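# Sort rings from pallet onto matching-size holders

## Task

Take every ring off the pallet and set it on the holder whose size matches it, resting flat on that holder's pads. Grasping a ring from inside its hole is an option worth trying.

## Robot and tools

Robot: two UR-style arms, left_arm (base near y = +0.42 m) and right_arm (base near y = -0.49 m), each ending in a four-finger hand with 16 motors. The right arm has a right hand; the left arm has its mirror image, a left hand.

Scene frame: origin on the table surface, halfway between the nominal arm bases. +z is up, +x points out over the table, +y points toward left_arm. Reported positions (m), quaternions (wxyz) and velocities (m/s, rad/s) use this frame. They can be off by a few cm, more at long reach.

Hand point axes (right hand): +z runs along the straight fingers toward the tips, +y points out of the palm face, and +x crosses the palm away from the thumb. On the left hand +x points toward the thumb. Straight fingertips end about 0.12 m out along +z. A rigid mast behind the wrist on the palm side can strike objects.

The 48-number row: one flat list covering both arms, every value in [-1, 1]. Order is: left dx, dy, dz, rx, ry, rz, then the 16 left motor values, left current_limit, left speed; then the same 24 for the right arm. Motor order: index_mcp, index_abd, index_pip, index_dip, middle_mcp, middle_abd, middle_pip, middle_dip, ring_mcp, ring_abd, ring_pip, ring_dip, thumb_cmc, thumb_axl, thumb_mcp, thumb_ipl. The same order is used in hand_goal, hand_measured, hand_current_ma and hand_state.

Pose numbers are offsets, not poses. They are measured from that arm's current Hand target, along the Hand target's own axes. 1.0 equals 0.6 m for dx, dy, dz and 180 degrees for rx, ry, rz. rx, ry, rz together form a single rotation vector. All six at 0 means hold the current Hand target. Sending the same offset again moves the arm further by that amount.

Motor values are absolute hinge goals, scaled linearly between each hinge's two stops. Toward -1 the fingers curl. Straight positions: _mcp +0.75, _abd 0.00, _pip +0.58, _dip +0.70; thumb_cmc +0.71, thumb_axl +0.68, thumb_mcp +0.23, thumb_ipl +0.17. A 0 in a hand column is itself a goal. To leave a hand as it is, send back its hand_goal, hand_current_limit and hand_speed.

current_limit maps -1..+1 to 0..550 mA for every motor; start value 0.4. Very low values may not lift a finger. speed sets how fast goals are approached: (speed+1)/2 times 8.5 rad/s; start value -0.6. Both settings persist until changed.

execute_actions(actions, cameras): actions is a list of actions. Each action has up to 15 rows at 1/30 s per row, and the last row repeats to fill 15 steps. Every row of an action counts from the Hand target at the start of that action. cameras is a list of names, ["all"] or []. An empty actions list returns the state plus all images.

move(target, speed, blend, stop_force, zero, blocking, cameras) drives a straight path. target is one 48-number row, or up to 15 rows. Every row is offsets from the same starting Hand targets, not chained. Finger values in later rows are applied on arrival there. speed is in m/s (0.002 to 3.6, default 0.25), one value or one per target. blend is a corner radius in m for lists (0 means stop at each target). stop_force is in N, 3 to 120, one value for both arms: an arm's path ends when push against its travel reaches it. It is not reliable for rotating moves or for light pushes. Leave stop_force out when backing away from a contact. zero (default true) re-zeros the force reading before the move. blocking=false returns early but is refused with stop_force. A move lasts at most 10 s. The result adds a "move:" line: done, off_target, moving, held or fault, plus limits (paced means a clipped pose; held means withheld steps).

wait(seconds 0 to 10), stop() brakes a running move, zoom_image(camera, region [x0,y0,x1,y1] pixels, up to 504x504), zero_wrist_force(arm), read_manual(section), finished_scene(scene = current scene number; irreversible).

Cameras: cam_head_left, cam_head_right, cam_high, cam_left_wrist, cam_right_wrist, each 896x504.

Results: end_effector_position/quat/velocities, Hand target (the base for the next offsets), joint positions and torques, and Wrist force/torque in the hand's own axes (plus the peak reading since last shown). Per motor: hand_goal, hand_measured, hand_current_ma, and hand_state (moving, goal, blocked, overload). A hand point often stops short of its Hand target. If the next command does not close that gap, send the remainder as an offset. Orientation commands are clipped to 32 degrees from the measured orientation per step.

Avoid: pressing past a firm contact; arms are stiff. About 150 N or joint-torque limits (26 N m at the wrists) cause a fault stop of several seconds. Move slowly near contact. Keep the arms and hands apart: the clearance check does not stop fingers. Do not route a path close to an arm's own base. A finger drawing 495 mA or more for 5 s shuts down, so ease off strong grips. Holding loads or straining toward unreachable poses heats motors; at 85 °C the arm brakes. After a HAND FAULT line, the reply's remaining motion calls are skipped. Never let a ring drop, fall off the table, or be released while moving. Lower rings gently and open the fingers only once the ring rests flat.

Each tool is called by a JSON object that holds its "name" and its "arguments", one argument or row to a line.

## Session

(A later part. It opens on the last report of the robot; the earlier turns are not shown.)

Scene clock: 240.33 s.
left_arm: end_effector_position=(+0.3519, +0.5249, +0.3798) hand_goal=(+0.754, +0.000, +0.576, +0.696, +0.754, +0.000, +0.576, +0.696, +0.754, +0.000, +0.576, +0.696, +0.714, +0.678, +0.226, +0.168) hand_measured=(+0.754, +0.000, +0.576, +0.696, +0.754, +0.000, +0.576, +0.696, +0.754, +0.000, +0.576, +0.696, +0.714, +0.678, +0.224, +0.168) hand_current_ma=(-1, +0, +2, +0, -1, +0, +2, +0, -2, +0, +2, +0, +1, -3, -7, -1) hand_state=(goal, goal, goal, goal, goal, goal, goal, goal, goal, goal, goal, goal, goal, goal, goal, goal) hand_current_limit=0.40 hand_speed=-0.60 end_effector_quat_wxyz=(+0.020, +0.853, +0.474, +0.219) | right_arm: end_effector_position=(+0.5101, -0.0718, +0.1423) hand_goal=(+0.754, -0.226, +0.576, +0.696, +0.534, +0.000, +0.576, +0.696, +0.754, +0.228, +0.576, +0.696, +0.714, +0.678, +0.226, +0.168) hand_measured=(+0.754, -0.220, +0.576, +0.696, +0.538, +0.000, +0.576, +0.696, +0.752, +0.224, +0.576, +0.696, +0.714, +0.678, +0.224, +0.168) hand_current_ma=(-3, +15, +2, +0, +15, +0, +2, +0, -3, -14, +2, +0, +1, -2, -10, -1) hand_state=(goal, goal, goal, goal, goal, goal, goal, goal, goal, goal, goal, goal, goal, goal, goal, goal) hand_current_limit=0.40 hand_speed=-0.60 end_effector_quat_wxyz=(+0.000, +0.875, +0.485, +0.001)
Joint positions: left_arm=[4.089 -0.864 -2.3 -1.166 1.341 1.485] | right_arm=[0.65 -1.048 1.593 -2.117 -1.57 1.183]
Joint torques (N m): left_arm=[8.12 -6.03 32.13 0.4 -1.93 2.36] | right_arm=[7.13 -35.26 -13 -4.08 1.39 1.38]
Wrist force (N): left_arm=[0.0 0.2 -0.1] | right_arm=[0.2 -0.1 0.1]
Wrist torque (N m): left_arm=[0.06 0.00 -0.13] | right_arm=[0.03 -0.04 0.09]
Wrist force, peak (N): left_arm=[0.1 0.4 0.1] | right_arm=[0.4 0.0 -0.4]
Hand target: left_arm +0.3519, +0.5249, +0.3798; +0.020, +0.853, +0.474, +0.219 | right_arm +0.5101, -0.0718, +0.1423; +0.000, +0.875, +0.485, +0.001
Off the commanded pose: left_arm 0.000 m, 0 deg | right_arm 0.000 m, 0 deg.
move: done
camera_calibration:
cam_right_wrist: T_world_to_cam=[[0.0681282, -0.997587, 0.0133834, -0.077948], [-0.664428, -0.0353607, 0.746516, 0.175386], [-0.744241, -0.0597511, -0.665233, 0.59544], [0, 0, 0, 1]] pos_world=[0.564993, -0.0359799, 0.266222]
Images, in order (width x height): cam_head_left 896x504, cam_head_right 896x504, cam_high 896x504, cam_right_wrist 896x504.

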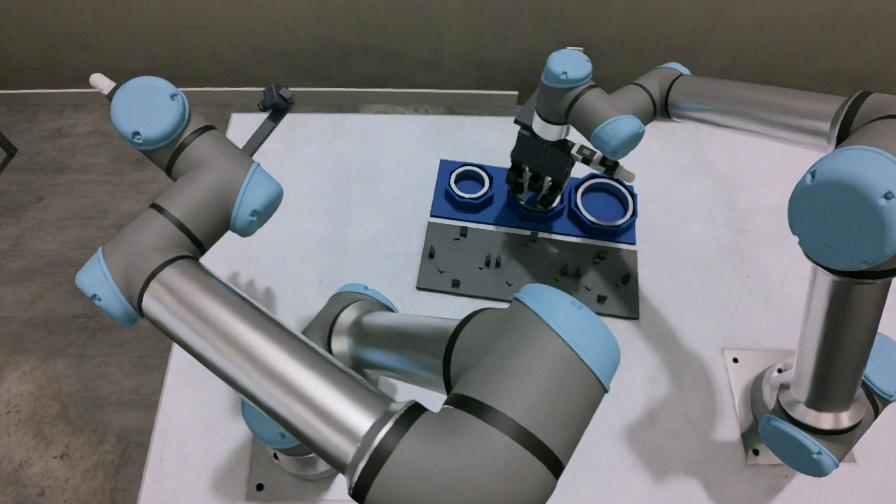

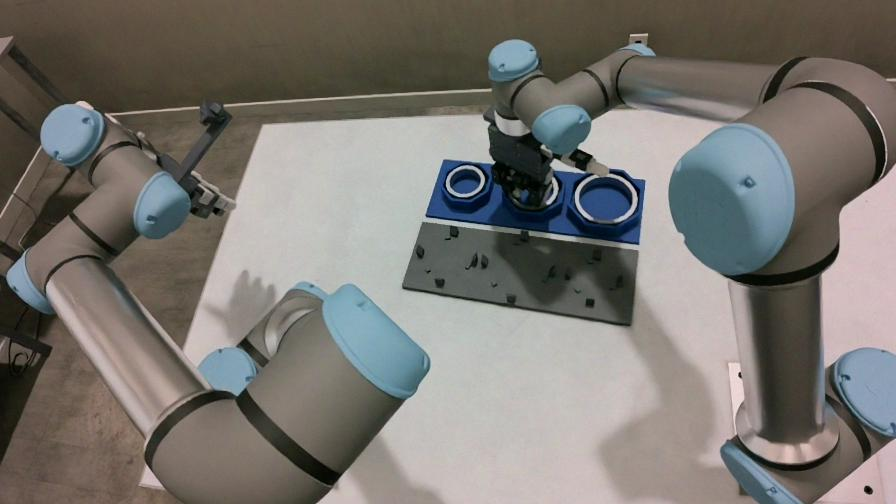

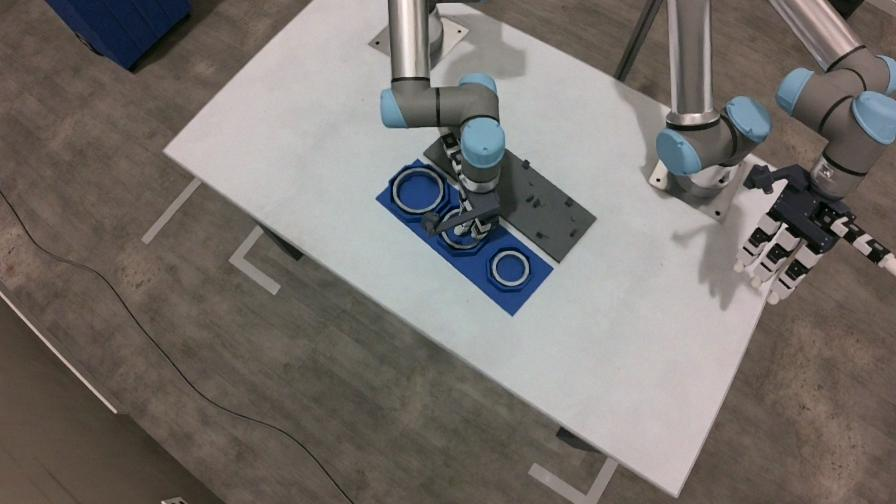

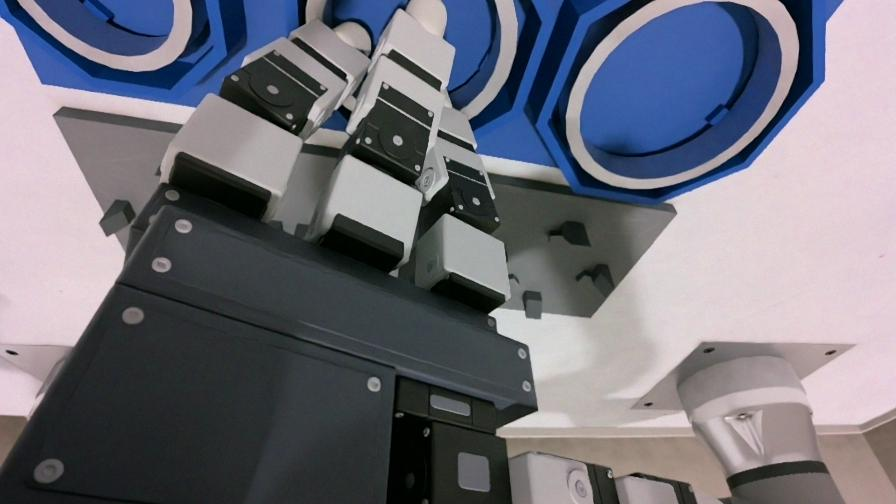

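{"name": "move", "arguments": {
  "target": [0,0,0,0,0,0, 0.754,0,0.576,0.696,0.754,0,0.576,0.696,0.754,0,0.576,0.696,0.714,0.678,0.226,0.168,0.4,-0.6, 0,0,0.0333,0,0,0, 0.754,-0.227,0.576,0.696,0.534,0,0.576,0.696,0.754,0.227,0.576,0.696,0.714,0.678,0.226,0.168,0.4,-0.6],
  "speed": 0.01,
  "stop_force": 3
}}

Scene clock: 247.90 s.
left_arm: end_effector_position=(+0.3519, +0.5249, +0.3798) hand_goal=(+0.754, +0.000, +0.576, +0.696, +0.754, +0.000, +0.576, +0.696, +0.754, +0.000, +0.576, +0.696, +0.714, +0.678, +0.226, +0.168) hand_measured=(+0.754, +0.000, +0.576, +0.696, +0.754, +0.000, +0.576, +0.696, +0.754, +0.000, +0.576, +0.696, +0.714, +0.678, +0.224, +0.168) hand_current_ma=(-1, +0, +2, +0, -1, +0, +2, +0, -2, +0, +2, +0, +1, -3, -7, -1) hand_state=(goal, goal, goal, goal, goal, goal, goal, goal, goal, goal, goal, goal, goal, goal, goal, goal) hand_current_limit=0.40 hand_speed=-0.60 end_effector_quat_wxyz=(+0.020, +0.853, +0.474, +0.219) | right_arm: end_effector_position=(+0.5101, -0.0718, +0.1342) hand_goal=(+0.754, -0.226, +0.576, +0.696, +0.534, +0.000, +0.576, +0.696, +0.754, +0.228, +0.576, +0.696, +0.714, +0.678, +0.226, +0.168) hand_measured=(+0.752, -0.226, +0.576, +0.696, +0.538, +0.000, +0.576, +0.696, +0.748, +0.234, +0.574, +0.696, +0.714, +0.678, +0.224, +0.168) hand_current_ma=(-5, +2, +2, +0, +15, +0, +2, +0, -23, +17, -3, +0, +1, -2, -10, -1) hand_state=(goal, goal, goal, goal, goal, goal, goal, goal, goal, goal, goal, goal, goal, goal, goal, goal) hand_current_limit=0.40 hand_speed=-0.60 end_effector_quat_wxyz=(+0.000, +0.875, +0.485, +0.000)
Joint positions: left_arm=[4.089 -0.864 -2.3 -1.166 1.341 1.485] | right_arm=[0.65 -1.038 1.601 -2.134 -1.57 1.183]
Joint torques (N m): left_arm=[7.99 -2.85 32.03 0.49 -1.94 2.33] | right_arm=[10.91 -49.73 -27.66 -0.83 -1.88 1.52]
Wrist force (N): left_arm=[-0.1 0.2 0.0] | right_arm=[0.0 0.7 -2.5]
Wrist torque (N m): left_arm=[0.05 0.00 -0.13] | right_arm=[0.24 0.17 0.09]
Wrist force, peak (N): left_arm=[0.4 0.3 -0.1] | right_arm=[-0.7 0.0 -10.0]
Hand target: left_arm +0.3519, +0.5249, +0.3798; +0.020, +0.853, +0.474, +0.219 | right_arm +0.5101, -0.0718, +0.1342; +0.000, +0.875, +0.485, +0.001 (not the last commanded pose)
Off the commanded pose: left_arm 0.000 m, 0 deg | right_arm 0.012 m, 0 deg.
move: contact (right_arm)

{"name": "move", "arguments": {
  "target": [0,0,0,0,0,0, 0.754,0,0.576,0.696,0.754,0,0.576,0.696,0.754,0,0.576,0.696,0.714,0.678,0.226,0.168,0.4,-0.6, 0,0,-0.0067,0,0,0, 0.754,-0.227,0.576,0.696,0.534,0,0.576,0.696,0.754,0.227,0.576,0.696,0.714,0.678,0.226,0.168,0.4,-0.6],
  "speed": 0.05
}}

{"name": "move", "arguments": {
  "target": [0,0,0,0,0,0, 0.754,0,0.576,0.696,0.754,0,0.576,0.696,0.754,0,0.576,0.696,0.714,0.678,0.226,0.168,0.4,-0.6, 0,0,0,0,0,0, 0.863,0,0.576,0.696,0.342,0,0.576,0.696,0.863,0,0.576,0.696,0.714,0.678,0.226,0.168,0.4,-0.9],
  "speed": 0.05,
  "cameras": ["cam_head_left","cam_head_right","cam_high","cam_right_wrist"]
}}

{"name": "zoom_image", "arguments": {
  "camera": "cam_high",
  "region": [400, 160, 530, 270]
}}

Scene clock: 258.67 s.
left_arm: end_effector_position=(+0.3519, +0.5249, +0.3798) hand_goal=(+0.754, +0.000, +0.576, +0.696, +0.754, +0.000, +0.576, +0.696, +0.754, +0.000, +0.576, +0.696, +0.714, +0.678, +0.226, +0.168) hand_measured=(+0.754, +0.000, +0.576, +0.696, +0.754, +0.000, +0.576, +0.696, +0.754, +0.000, +0.576, +0.696, +0.714, +0.678, +0.224, +0.168) hand_current_ma=(-1, +0, +2, +0, -1, +0, +2, +0, -2, +0, +2, +0, +1, -3, -7, -1) hand_state=(goal, goal, goal, goal, goal, goal, goal, goal, goal, goal, goal, goal, goal, goal, goal, goal) hand_current_limit=0.40 hand_speed=-0.60 end_effector_quat_wxyz=(+0.020, +0.853, +0.474, +0.219) | right_arm: end_effector_position=(+0.5101, -0.0718, +0.1382) hand_goal=(+0.754, -0.226, +0.576, +0.696, +0.534, +0.000, +0.576, +0.696, +0.754, +0.228, +0.576, +0.696, +0.714, +0.678, +0.226, +0.168) hand_measured=(+0.752, -0.226, +0.576, +0.696, +0.538, +0.000, +0.576, +0.696, +0.748, +0.230, +0.574, +0.696, +0.714, +0.678, +0.224, +0.168) hand_current_ma=(-5, +2, +2, +0, +15, +0, +2, +0, -21, +5, -3, +0, +1, -2, -10, -1) hand_state=(goal, goal, goal, goal, goal, goal, goal, goal, goal, goal, goal, goal, goal, goal, goal, goal) hand_current_limit=0.40 hand_speed=-0.60 end_effector_quat_wxyz=(+0.000, +0.875, +0.485, +0.001)
Joint positions: left_arm=[4.089 -0.864 -2.3 -1.166 1.341 1.485] | right_arm=[0.65 -1.043 1.597 -2.126 -1.57 1.183]
Joint torques (N m): left_arm=[7.73 -0.89 32.15 0.45 -1.88 2.28] | right_arm=[10.09 -50.05 -30 -0.85 -1.76 1.25]
Wrist force (N): left_arm=[0.1 0.1 -0.2] | right_arm=[0.2 0.0 -0.2]
Wrist torque (N m): left_arm=[0.05 -0.02 -0.12] | right_arm=[0.06 -0.02 0.09]
Wrist force, peak (N): left_arm=[0.3 0.2 0.2] | right_arm=[0.5 0.5 -2.7]
Hand target: left_arm +0.3519, +0.5249, +0.3798; +0.020, +0.853, +0.474, +0.219 | right_arm +0.5101, -0.0718, +0.1382; +0.000, +0.875, +0.485, +0.001
Off the commanded pose: left_arm 0.000 m, 0 deg | right_arm 0.000 m, 0 deg.
move: done

Scene clock: 259.43 s.
left_arm: end_effector_position=(+0.3519, +0.5249, +0.3798) hand_goal=(+0.754, +0.000, +0.576, +0.696, +0.754, +0.000, +0.576, +0.696, +0.754, +0.000, +0.576, +0.696, +0.714, +0.678, +0.226, +0.168) hand_measured=(+0.754, +0.000, +0.576, +0.696, +0.754, +0.000, +0.576, +0.696, +0.754, +0.000, +0.576, +0.696, +0.714, +0.678, +0.224, +0.168) hand_current_ma=(-1, +0, +2, +0, -1, +0, +2, +0, -2, +0, +2, +0, +1, -3, -7, -1) hand_state=(goal, goal, goal, goal, goal, goal, goal, goal, goal, goal, goal, goal, goal, goal, goal, goal) hand_current_limit=0.40 hand_speed=-0.60 end_effector_quat_wxyz=(+0.020, +0.853, +0.474, +0.219) | right_arm: end_effector_position=(+0.5101, -0.0718, +0.1382) hand_goal=(+0.864, +0.000, +0.576, +0.696, +0.342, +0.000, +0.576, +0.696, +0.864, +0.000, +0.576, +0.696, +0.714, +0.678, +0.226, +0.168) hand_measured=(+0.800, -0.210, +0.560, +0.692, +0.414, +0.000, +0.592, +0.704, +0.790, +0.208, +0.564, +0.692, +0.714, +0.678, +0.224, +0.168) hand_current_ma=(-296, -385, -60, -15, +330, +0, +60, +25, -342, +385, -47, -15, +1, -2, -10, -1) hand_state=(blocked, blocked, goal, goal, blocked, goal, goal, goal, blocked, blocked, goal, goal, goal, goal, goal, goal) hand_current_limit=0.40 hand_speed=-0.90 end_effector_quat_wxyz=(+0.000, +0.875, +0.485, +0.001)
Joint positions: left_arm=[4.089 -0.864 -2.3 -1.166 1.341 1.485] | right_arm=[0.65 -1.043 1.597 -2.126 -1.57 1.183]
Joint torques (N m): left_arm=[8.09 -1.06 31.79 0.4 -2 2.29] | right_arm=[8.98 -50.97 -28.04 -0.72 -1.73 0.89]
Wrist force (N): left_arm=[0.1 0.0 0.1] | right_arm=[0.0 1.0 -1.0]
Wrist torque (N m): left_arm=[0.02 -0.02 -0.12] | right_arm=[0.01 -0.03 0.10]
Wrist force, peak (N): left_arm=[0.1 0.4 0.1] | right_arm=[0.1 3.5 -0.4]
Hand target: left_arm +0.3519, +0.5249, +0.3798; +0.020, +0.853, +0.474, +0.219 | right_arm +0.5101, -0.0718, +0.1382; +0.000, +0.875, +0.485, +0.001
Off the commanded pose: left_arm 0.000 m, 0 deg | right_arm 0.000 m, 0 deg.
move: done
camera_calibration:
cam_right_wrist: T_world_to_cam=[[0.0681282, -0.997587, 0.0133834, -0.0778863], [-0.664428, -0.0353607, 0.746516, 0.17838], [-0.744241, -0.0597511, -0.665233, 0.592639], [0, 0, 0, 1]] pos_world=[0.564893, -0.0359799, 0.262122]
Images, in order (width x height): cam_head_left 896x504, cam_head_right 896x504, cam_high 896x504, cam_right_wrist 896x504.

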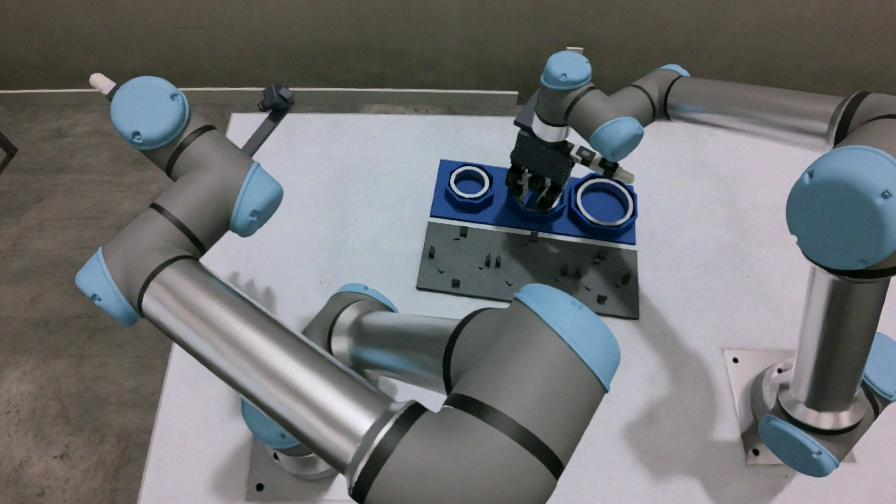

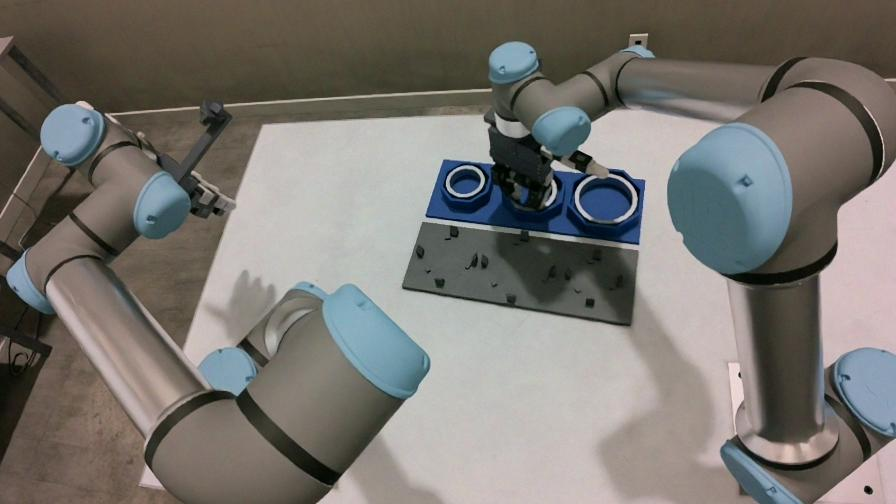

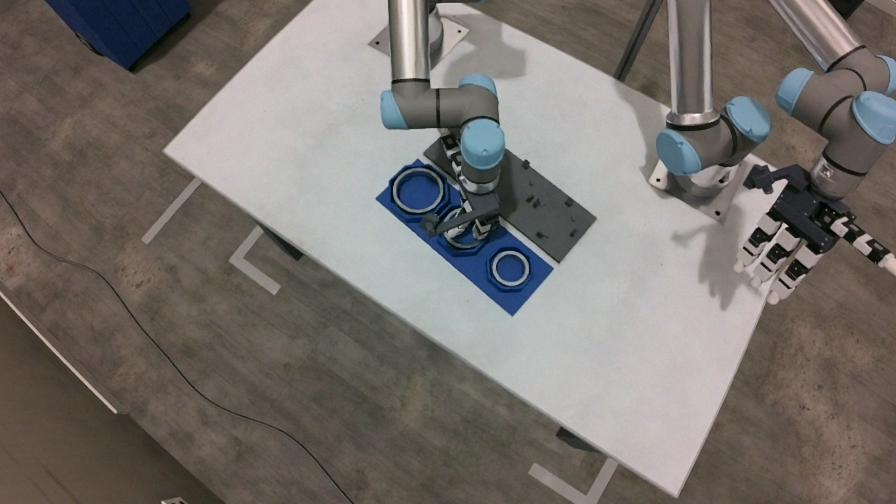

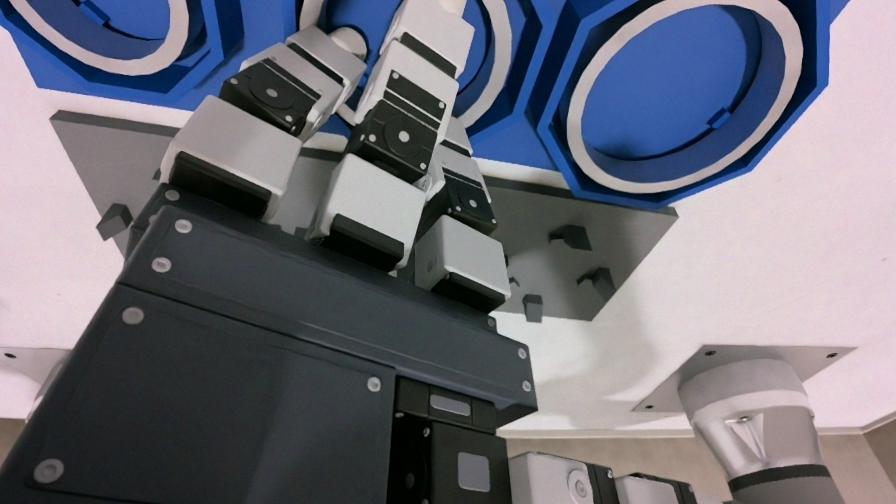

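Scaled by 3.877 from the camera's 896x504 image, which has a finer 1280x720 frame.

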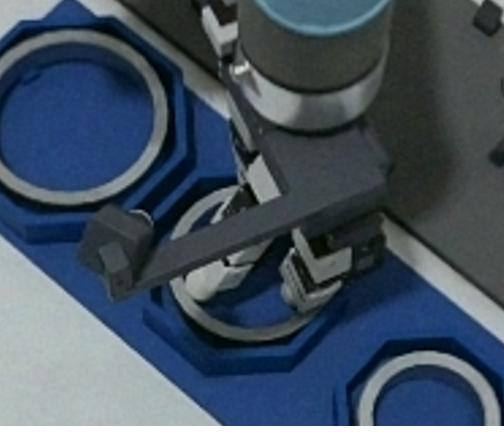

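{"name": "move", "arguments": {
  "target": [0,0,0,0,0,0, 0.754,0,0.576,0.696,0.754,0,0.576,0.696,0.754,0,0.576,0.696,0.714,0.678,0.226,0.168,0.4,-0.6, 0,0,-0.1333,0,0,0, 0.863,0,0.576,0.696,0.342,0,0.576,0.696,0.863,0,0.576,0.696,0.714,0.678,0.226,0.168,0.4,-0.9],
  "speed": 0.05,
  "cameras": ["cam_head_left","cam_head_right","cam_high","cam_right_wrist"]
}}

{"name": "zoom_image", "arguments": {
  "camera": "cam_high",
  "region": [400, 160, 530, 270]
}}

{"name": "zoom_image", "arguments": {
  "camera": "cam_head_left",
  "region": [480, 130, 610, 240]
}}

Scene clock: 271.70 s.
left_arm: end_effector_position=(+0.3519, +0.5249, +0.3798) hand_goal=(+0.754, +0.000, +0.576, +0.696, +0.754, +0.000, +0.576, +0.696, +0.754, +0.000, +0.576, +0.696, +0.714, +0.678, +0.226, +0.168) hand_measured=(+0.754, +0.000, +0.576, +0.696, +0.754, +0.000, +0.576, +0.696, +0.754, +0.000, +0.576, +0.696, +0.714, +0.678, +0.224, +0.168) hand_current_ma=(-1, +0, +2, +0, -1, +0, +2, +0, -2, +0, +2, +0, +1, -3, -7, -1) hand_state=(goal, goal, goal, goal, goal, goal, goal, goal, goal, goal, goal, goal, goal, goal, goal, goal) hand_current_limit=0.40 hand_speed=-0.60 end_effector_quat_wxyz=(+0.020, +0.853, +0.474, +0.219) | right_arm: end_effector_position=(+0.5101, -0.0719, +0.2182) hand_goal=(+0.864, +0.000, +0.576, +0.696, +0.342, +0.000, +0.576, +0.696, +0.864, +0.000, +0.576, +0.696, +0.714, +0.678, +0.226, +0.168) hand_measured=(+0.856, -0.004, +0.572, +0.694, +0.352, +0.000, +0.580, +0.700, +0.856, +0.002, +0.572, +0.694, +0.714, +0.678, +0.224, +0.168) hand_current_ma=(-29, -9, -14, -9, +36, +0, +14, +10, -33, +8, -11, -9, +1, -2, -10, -1) hand_state=(goal, goal, goal, goal, goal, goal, goal, goal, goal, goal, goal, goal, goal, goal, goal, goal) hand_current_limit=0.40 hand_speed=-0.90 end_effector_quat_wxyz=(+0.000, +0.875, +0.485, +0.001)
Joint positions: left_arm=[4.089 -0.864 -2.3 -1.166 1.341 1.485] | right_arm=[0.65 -1.127 1.501 -1.945 -1.57 1.183]
Joint torques (N m): left_arm=[7.8 2.17 31.69 0.37 -1.89 2.21] | right_arm=[-11.53 -50.4 -30.78 -1.06 -0.82 -1.25]
Wrist force (N): left_arm=[0.0 0.2 0.0] | right_arm=[0.2 0.0 -0.1]
Wrist torque (N m): left_arm=[0.05 0.00 -0.13] | right_arm=[0.05 -0.02 0.10]
Wrist force, peak (N): left_arm=[0.2 0.3 0.1] | right_arm=[0.1 3.6 1.6]
Hand target: left_arm +0.3519, +0.5249, +0.3798; +0.020, +0.853, +0.474, +0.219 | right_arm +0.5101, -0.0719, +0.2182; +0.000, +0.875, +0.485, +0.001
Off the commanded pose: left_arm 0.000 m, 0 deg | right_arm 0.000 m, 0 deg.
move: done
camera_calibration:
cam_right_wrist: T_world_to_cam=[[0.0681282, -0.997587, 0.0133834, -0.0790554], [-0.664428, -0.0353607, 0.746516, 0.11873], [-0.744241, -0.0597511, -0.665233, 0.645785], [0, 0, 0, 1]] pos_world=[0.564893, -0.0360799, 0.342022]
Images, in order (width x height): cam_head_left 896x504, cam_head_right 896x504, cam_high 896x504, cam_right_wrist 896x504.

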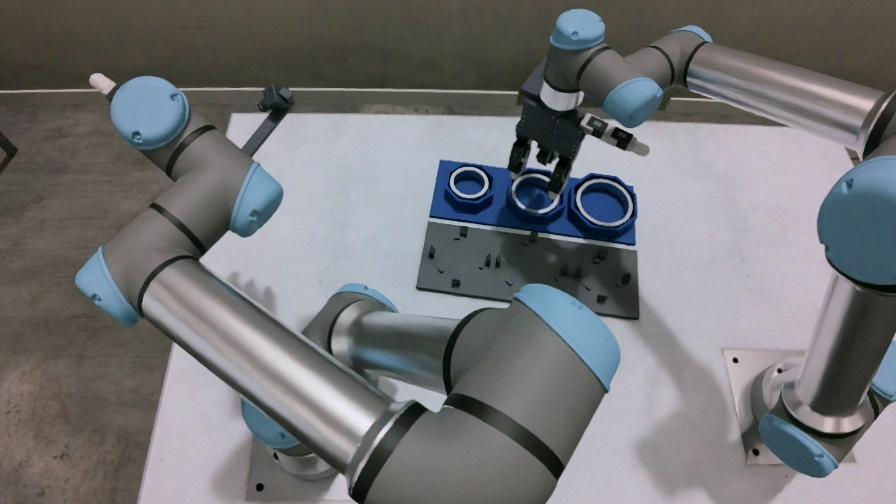

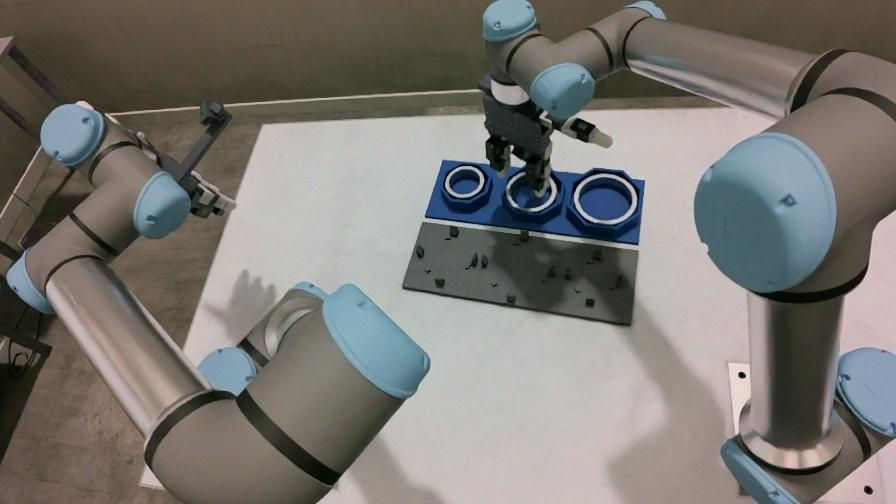

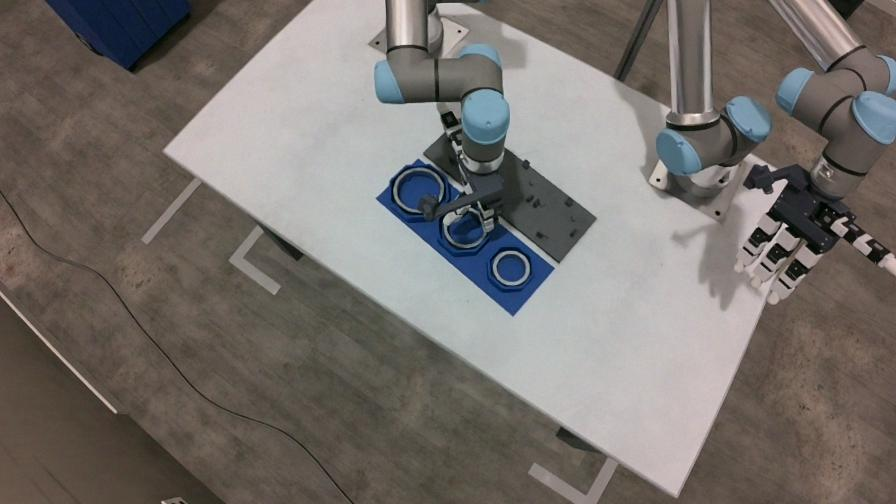

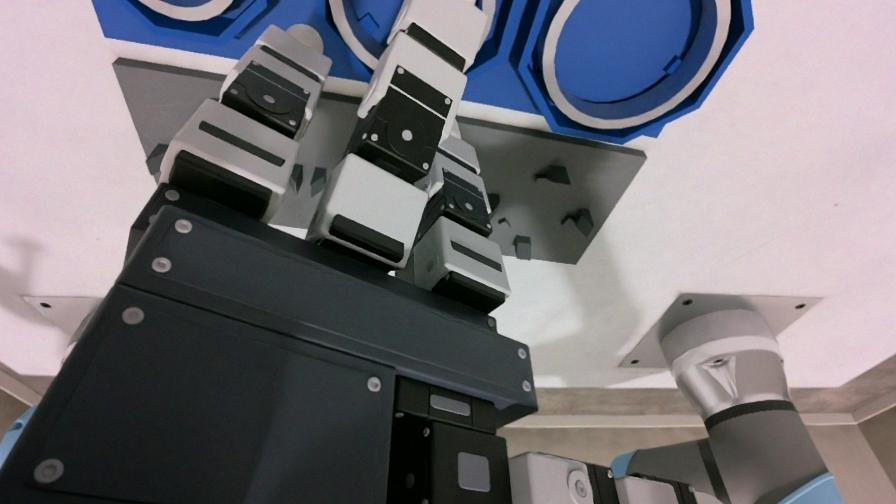

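Scaled by 3.877 from the camera's 896x504 image, which has a finer 1280x720 frame.

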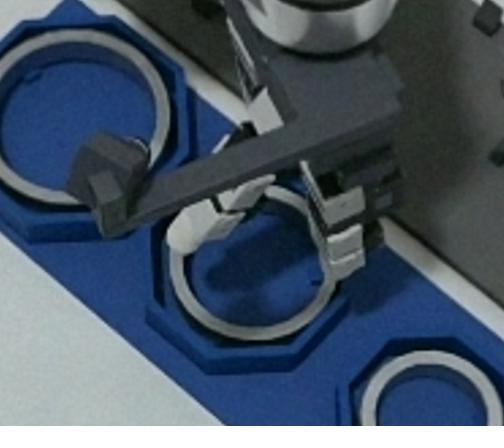

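Scaled by 3.877 from the camera's 896x504 image, which has a finer 1280x720 frame.

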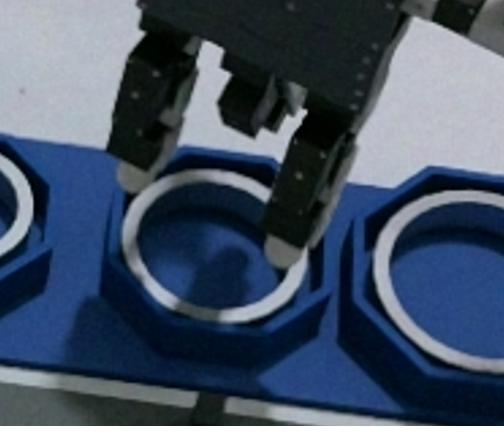

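{"name": "move", "arguments": {
  "target": [
    [0,0,0,0,0,0, 0.754,0,0.576,0.696,0.754,0,0.576,0.696,0.754,0,0.576,0.696,0.714,0.678,0.226,0.168,0.4,-0.6, 0.0403,0.0187,0,0,0,0, 0.754,0.025,0.576,0.696,0.754,-0.025,0.576,0.696,-0.068,0,-0.737,-0.174,0.714,0.678,0.226,0.168,0.4,-0.6],
    [0,0,0,0,0,0, 0.754,0,0.576,0.696,0.754,0,0.576,0.696,0.754,0,0.576,0.696,0.714,0.678,0.226,0.168,0.4,-0.6, 0.0403,0.0187,0.0833,0,0,0, 0.754,0.025,0.576,0.696,0.754,-0.025,0.576,0.696,-0.068,0,-0.737,-0.174,0.714,0.678,0.226,0.168,0.4,-0.6]
  ],
  "speed": 0.1,
  "cameras": ["cam_head_left","cam_head_right","cam_high","cam_right_wrist"]
}}

{"name": "zoom_image", "arguments": {
  "camera": "cam_high",
  "region": [400, 160, 530, 270]
}}

{"name": "zoom_image", "arguments": {
  "camera": "cam_head_left",
  "region": [480, 130, 610, 240]
}}

{"name": "zoom_image", "arguments": {
  "camera": "cam_head_right",
  "region": [480, 130, 610, 240]
}}

Scene clock: 380.57 s.
left_arm: end_effector_position=(+0.3519, +0.5249, +0.3798) hand_goal=(+0.754, +0.000, +0.576, +0.696, +0.754, +0.000, +0.576, +0.696, +0.754, +0.000, +0.576, +0.696, +0.714, +0.678, +0.226, +0.168) hand_measured=(+0.754, +0.000, +0.576, +0.696, +0.754, +0.000, +0.576, +0.696, +0.754, +0.000, +0.576, +0.696, +0.714, +0.678, +0.224, +0.168) hand_current_ma=(-1, +0, +2, +0, -1, +0, +2, +0, -2, +0, +2, +0, +1, -3, -7, -1) hand_state=(goal, goal, goal, goal, goal, goal, goal, goal, goal, goal, goal, goal, goal, goal, goal, goal) hand_current_limit=0.40 hand_speed=-0.60 end_effector_quat_wxyz=(+0.020, +0.853, +0.474, +0.219) | right_arm: end_effector_position=(+0.5325, -0.0573, +0.1683) hand_goal=(+0.754, +0.026, +0.576, +0.696, +0.754, -0.024, +0.576, +0.696, -0.068, +0.000, -0.736, -0.174, +0.714, +0.678, +0.226, +0.168) hand_measured=(+0.756, +0.022, +0.572, +0.694, +0.750, -0.020, +0.578, +0.698, -0.050, +0.002, -0.732, -0.172, +0.714, +0.678, +0.224, +0.168) hand_current_ma=(+3, -9, -11, -8, -14, +9, +7, +9, +76, +8, +15, +8, +1, -2, -10, -1) hand_state=(goal, goal, goal, goal, goal, goal, goal, goal, goal, goal, goal, goal, goal, goal, goal, goal) hand_current_limit=0.40 hand_speed=-0.60 end_effector_quat_wxyz=(+0.000, +0.875, +0.485, +0.001)
Joint positions: left_arm=[4.089 -0.864 -2.3 -1.166 1.341 1.485] | right_arm=[0.648 -1.023 1.476 -2.025 -1.57 1.181]
Joint torques (N m): left_arm=[7.51 5.22 32.51 0.3 -1.91 2.24] | right_arm=[-6.43 -37.53 -14.16 -3.96 0.6 1.21]
Wrist force (N): left_arm=[0.0 0.1 -0.2] | right_arm=[0.3 0.2 -0.2]
Wrist torque (N m): left_arm=[0.05 0.00 -0.13] | right_arm=[0.12 -0.04 0.11]
Wrist force, peak (N): left_arm=[0.1 0.4 0.1] | right_arm=[0.4 -0.1 -1.0]
Hand target: left_arm +0.3519, +0.5249, +0.3798; +0.020, +0.853, +0.474, +0.219 | right_arm +0.5324, -0.0573, +0.1683; +0.000, +0.875, +0.485, +0.001
Off the commanded pose: left_arm 0.000 m, 0 deg | right_arm 0.000 m, 0 deg.
move: done
camera_calibration:
cam_right_wrist: T_world_to_cam=[[0.0680497, -0.997593, 0.0133125, -0.0652837], [-0.664381, -0.0353575, 0.746557, 0.171267], [-0.74429, -0.0596476, -0.665188, 0.630217], [0, 0, 0, 1]] pos_world=[0.587293, -0.0214801, 0.292222]
Images, in order (width x height): cam_head_left 896x504, cam_head_right 896x504, cam_high 896x504, cam_right_wrist 896x504.

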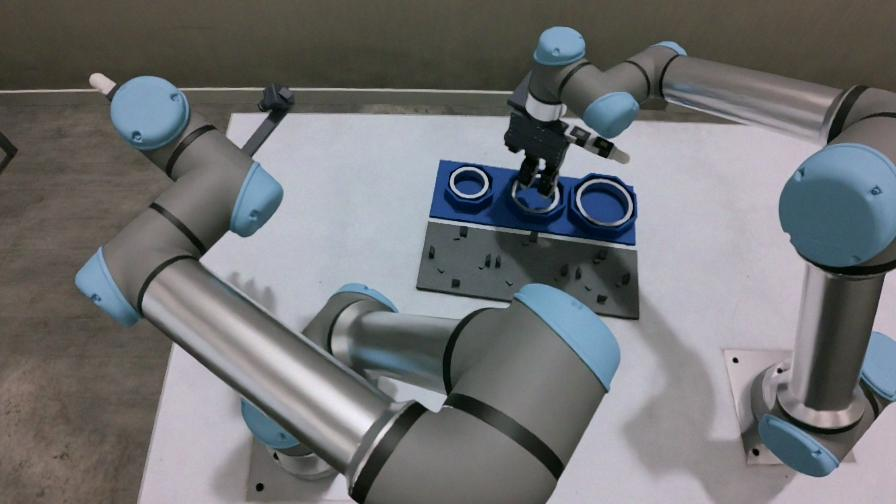

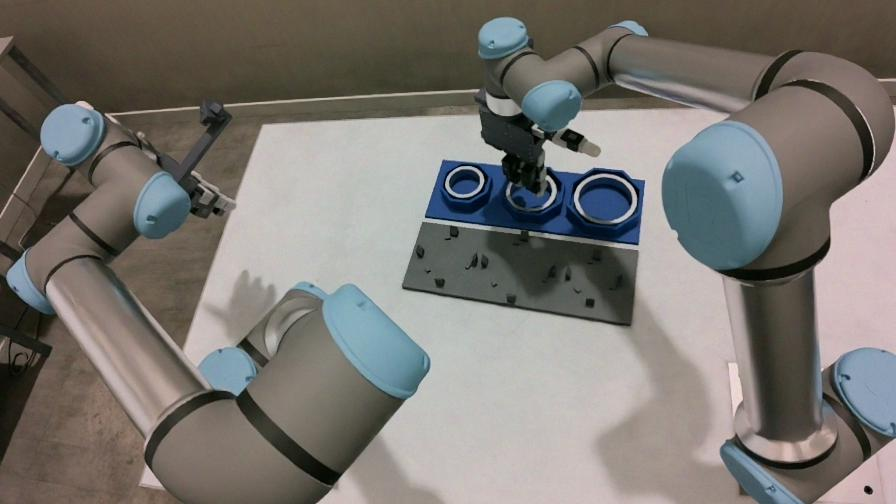

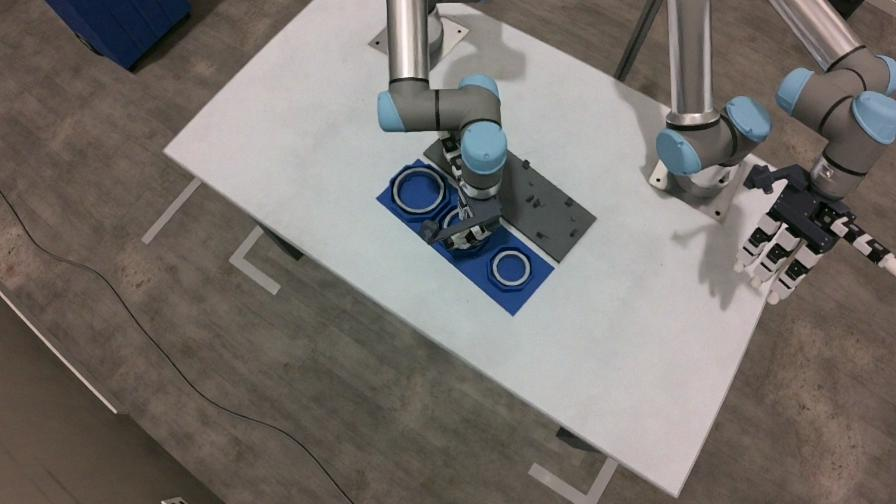

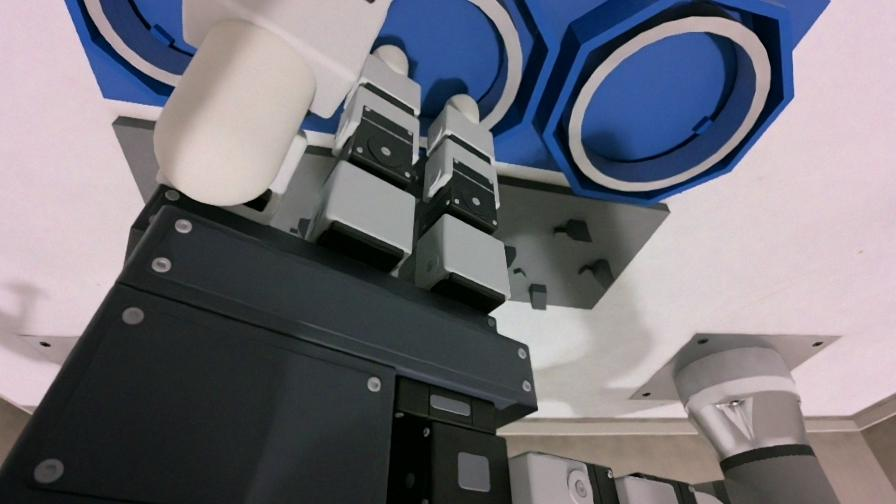

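Scaled by 3.877 from the camera's 896x504 image, which has a finer 1280x720 frame.

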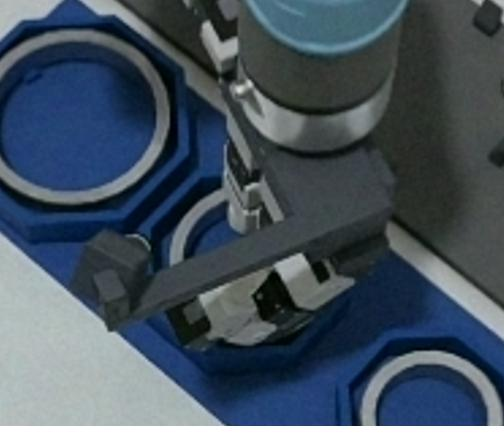

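Scaled by 3.877 from the camera's 896x504 image, which has a finer 1280x720 frame.

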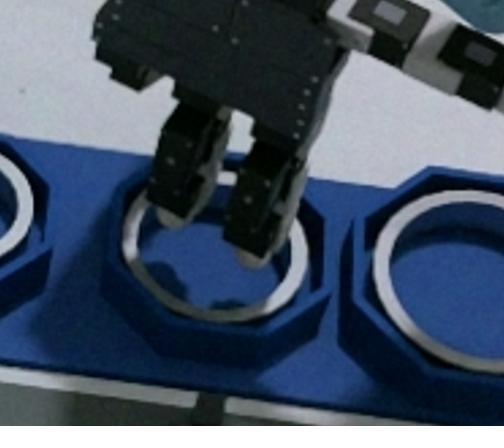

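Scaled by 3.877 from the camera's 896x504 image, which has a finer 1280x720 frame.

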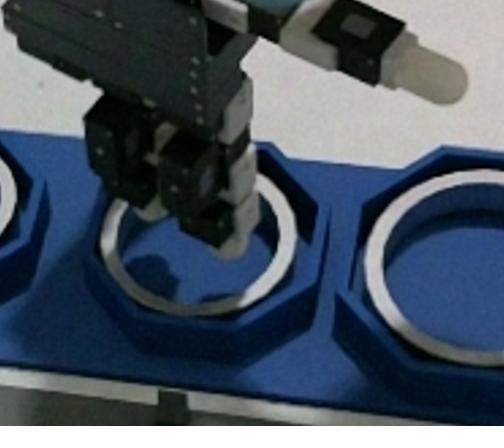

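{"name": "move", "arguments": {
  "target": [0,0,0,0,0,0, 0.754,0,0.576,0.696,0.754,0,0.576,0.696,0.754,0,0.576,0.696,0.714,0.678,0.226,0.168,0.4,-0.6, 0,0,0.0517,0,0,0, 0.754,0.025,0.576,0.696,0.754,-0.025,0.576,0.696,-0.068,0,-0.737,-0.174,0.714,0.678,0.226,0.168,0.4,-0.6],
  "speed": 0.05,
  "stop_force": 4
}}

{"name": "move", "arguments": {
  "target": [0,0,0,0,0,0, 0.754,0,0.576,0.696,0.754,0,0.576,0.696,0.754,0,0.576,0.696,0.714,0.678,0.226,0.168,0.4,-0.6, 0,0,0,0,0,0, 0.754,0.3,0.576,0.696,0.754,-0.3,0.576,0.696,-0.068,0,-0.737,-0.174,0.714,0.678,0.226,0.168,0.6,-0.9],
  "speed": 0.05,
  "cameras": ["cam_head_left","cam_head_right","cam_high","cam_right_wrist"]
}}

{"name": "zoom_image", "arguments": {
  "camera": "cam_head_left",
  "region": [480, 130, 610, 240]
}}

Scene clock: 388.83 s.
left_arm: end_effector_position=(+0.3519, +0.5249, +0.3798) hand_goal=(+0.754, +0.000, +0.576, +0.696, +0.754, +0.000, +0.576, +0.696, +0.754, +0.000, +0.576, +0.696, +0.714, +0.678, +0.226, +0.168) hand_measured=(+0.754, +0.000, +0.576, +0.696, +0.754, +0.000, +0.576, +0.696, +0.754, +0.000, +0.576, +0.696, +0.714, +0.678, +0.224, +0.168) hand_current_ma=(-1, +0, +2, +0, -1, +0, +2, +0, -2, +0, +2, +0, +1, -3, -7, -1) hand_state=(goal, goal, goal, goal, goal, goal, goal, goal, goal, goal, goal, goal, goal, goal, goal, goal) hand_current_limit=0.40 hand_speed=-0.60 end_effector_quat_wxyz=(+0.020, +0.853, +0.474, +0.219) | right_arm: end_effector_position=(+0.5325, -0.0573, +0.1372) hand_goal=(+0.754, +0.026, +0.576, +0.696, +0.754, -0.024, +0.576, +0.696, -0.068, +0.000, -0.736, -0.174, +0.714, +0.678, +0.226, +0.168) hand_measured=(+0.756, +0.022, +0.572, +0.694, +0.750, -0.020, +0.578, +0.698, -0.050, +0.002, -0.732, -0.172, +0.714, +0.678, +0.224, +0.168) hand_current_ma=(+3, -9, -11, -8, -14, +9, +7, +9, +76, +8, +15, +8, +1, -2, -10, -1) hand_state=(goal, goal, goal, goal, goal, goal, goal, goal, goal, goal, goal, goal, goal, goal, goal, goal) hand_current_limit=0.40 hand_speed=-0.60 end_effector_quat_wxyz=(+0.000, +0.875, +0.485, +0.001)
Joint positions: left_arm=[4.089 -0.864 -2.3 -1.166 1.341 1.485] | right_arm=[0.648 -0.989 1.509 -2.092 -1.57 1.181]
Joint torques (N m): left_arm=[8.36 5.43 32.52 0.52 -1.91 2.11] | right_arm=[10.67 -38.69 -12.85 -3.97 -1.75 1.33]
Wrist force (N): left_arm=[0.0 0.1 0.1] | right_arm=[0.2 -0.1 -0.1]
Wrist torque (N m): left_arm=[0.03 0.00 -0.12] | right_arm=[0.08 -0.02 0.10]
Wrist force, peak (N): left_arm=[0.3 0.3 0.2] | right_arm=[0.1 0.0 -0.7]
Hand target: left_arm +0.3519, +0.5249, +0.3798; +0.020, +0.853, +0.474, +0.219 | right_arm +0.5325, -0.0573, +0.1372; +0.000, +0.875, +0.485, +0.001
Off the commanded pose: left_arm 0.000 m, 0 deg | right_arm 0.000 m, 0 deg.
move: done

Scene clock: 389.37 s.
left_arm: end_effector_position=(+0.3519, +0.5249, +0.3798) hand_goal=(+0.754, +0.000, +0.576, +0.696, +0.754, +0.000, +0.576, +0.696, +0.754, +0.000, +0.576, +0.696, +0.714, +0.678, +0.226, +0.168) hand_measured=(+0.754, +0.000, +0.576, +0.696, +0.754, +0.000, +0.576, +0.696, +0.754, +0.000, +0.576, +0.696, +0.714, +0.678, +0.224, +0.168) hand_current_ma=(-1, +0, +2, +0, -1, +0, +2, +0, -2, +0, +2, +0, +1, -3, -7, -1) hand_state=(goal, goal, goal, goal, goal, goal, goal, goal, goal, goal, goal, goal, goal, goal, goal, goal) hand_current_limit=0.40 hand_speed=-0.60 end_effector_quat_wxyz=(+0.020, +0.853, +0.474, +0.219) | right_arm: end_effector_position=(+0.5325, -0.0573, +0.1372) hand_goal=(+0.754, +0.300, +0.576, +0.696, +0.754, -0.300, +0.576, +0.696, -0.068, +0.000, -0.736, -0.174, +0.714, +0.678, +0.226, +0.168) hand_measured=(+0.754, +0.144, +0.572, +0.694, +0.750, -0.116, +0.578, +0.698, -0.050, +0.002, -0.732, -0.172, +0.714, +0.678, +0.224, +0.168) hand_current_ma=(+3, -346, -11, -8, -14, +440, +3, +7, +76, +8, +15, +8, +1, -2, -10, -1) hand_state=(goal, moving, goal, goal, goal, moving, goal, goal, goal, goal, goal, goal, goal, goal, goal, goal) hand_current_limit=0.60 hand_speed=-0.90 end_effector_quat_wxyz=(+0.000, +0.875, +0.485, +0.000)
Joint positions: left_arm=[4.089 -0.864 -2.3 -1.166 1.341 1.485] | right_arm=[0.648 -0.989 1.509 -2.092 -1.57 1.181]
Joint torques (N m): left_arm=[8.24 5.79 31.81 0.53 -1.87 2.17] | right_arm=[10.43 -40.39 -14.99 -3.96 -1.7 1.41]
Wrist force (N): left_arm=[0.1 0.2 0.1] | right_arm=[-0.1 0.1 1.4]
Wrist torque (N m): left_arm=[0.04 -0.01 -0.12] | right_arm=[-0.04 -0.09 0.07]
Wrist force, peak (N): left_arm=[0.0 0.3 0.0] | right_arm=[-0.1 0.1 1.4]
Hand target: left_arm +0.3519, +0.5249, +0.3798; +0.020, +0.853, +0.474, +0.219 | right_arm +0.5325, -0.0573, +0.1372; +0.000, +0.875, +0.485, +0.001
Off the commanded pose: left_arm 0.000 m, 0 deg | right_arm 0.000 m, 0 deg.
move: done
camera_calibration:
cam_right_wrist: T_world_to_cam=[[0.068124, -0.997587, 0.0133789, -0.0648305], [-0.664378, -0.0353572, 0.74656, 0.194486], [-0.744285, -0.0597472, -0.665184, 0.60953], [0, 0, 0, 1]] pos_world=[0.587293, -0.0213799, 0.261122]
Images, in order (width x height): cam_head_left 896x504, cam_head_right 896x504, cam_high 896x504, cam_right_wrist 896x504.

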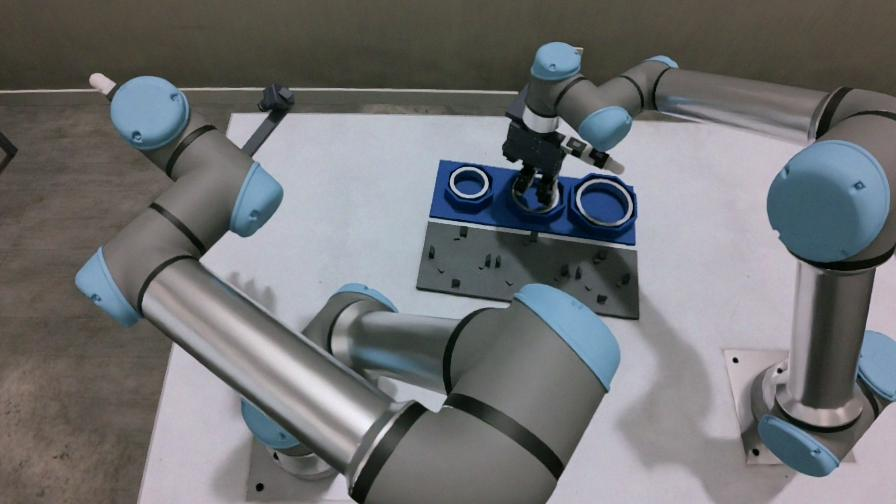

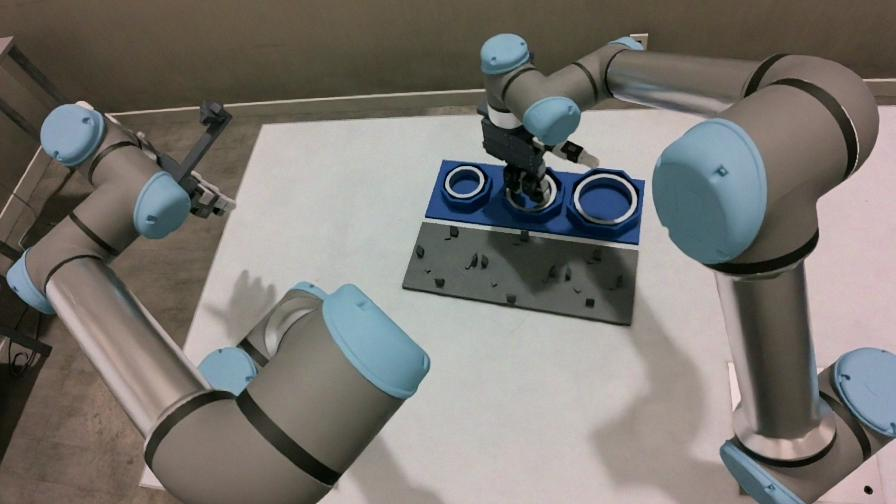

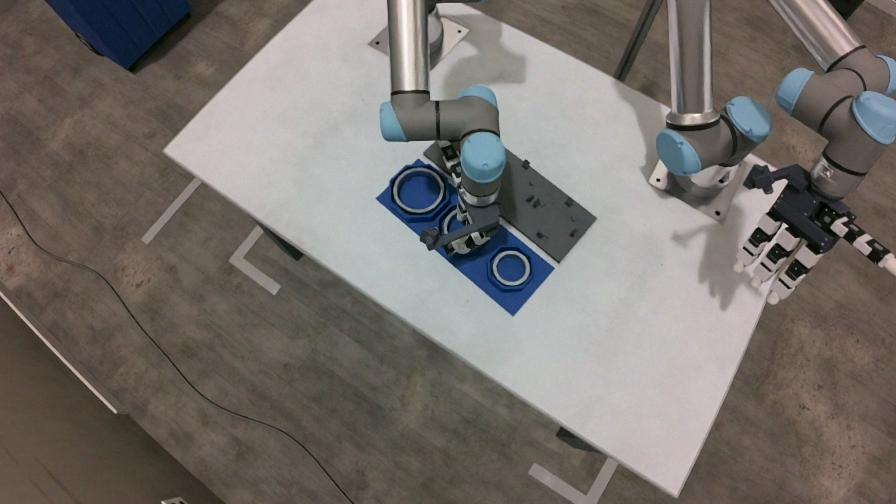

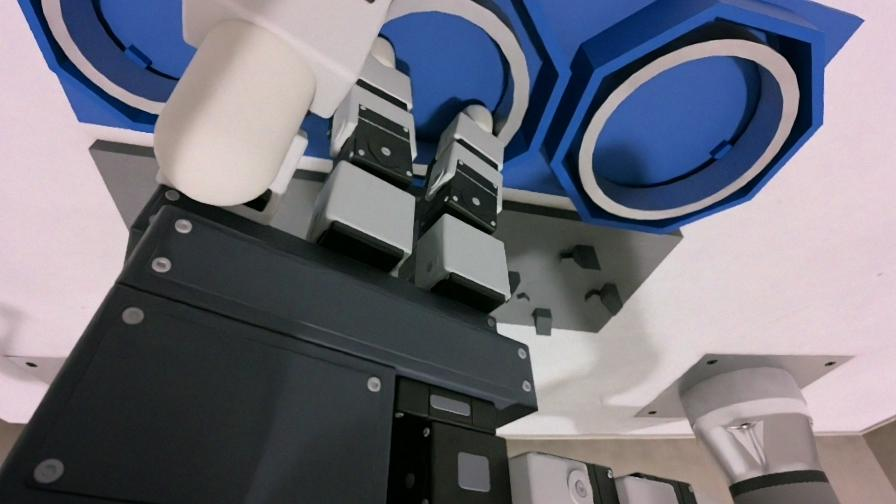

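Scaled by 3.877 from the camera's 896x504 image, which has a finer 1280x720 frame.

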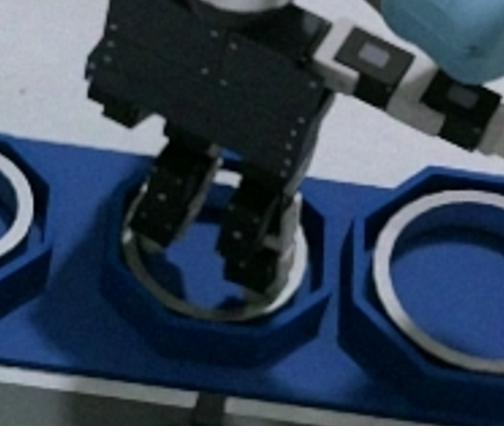

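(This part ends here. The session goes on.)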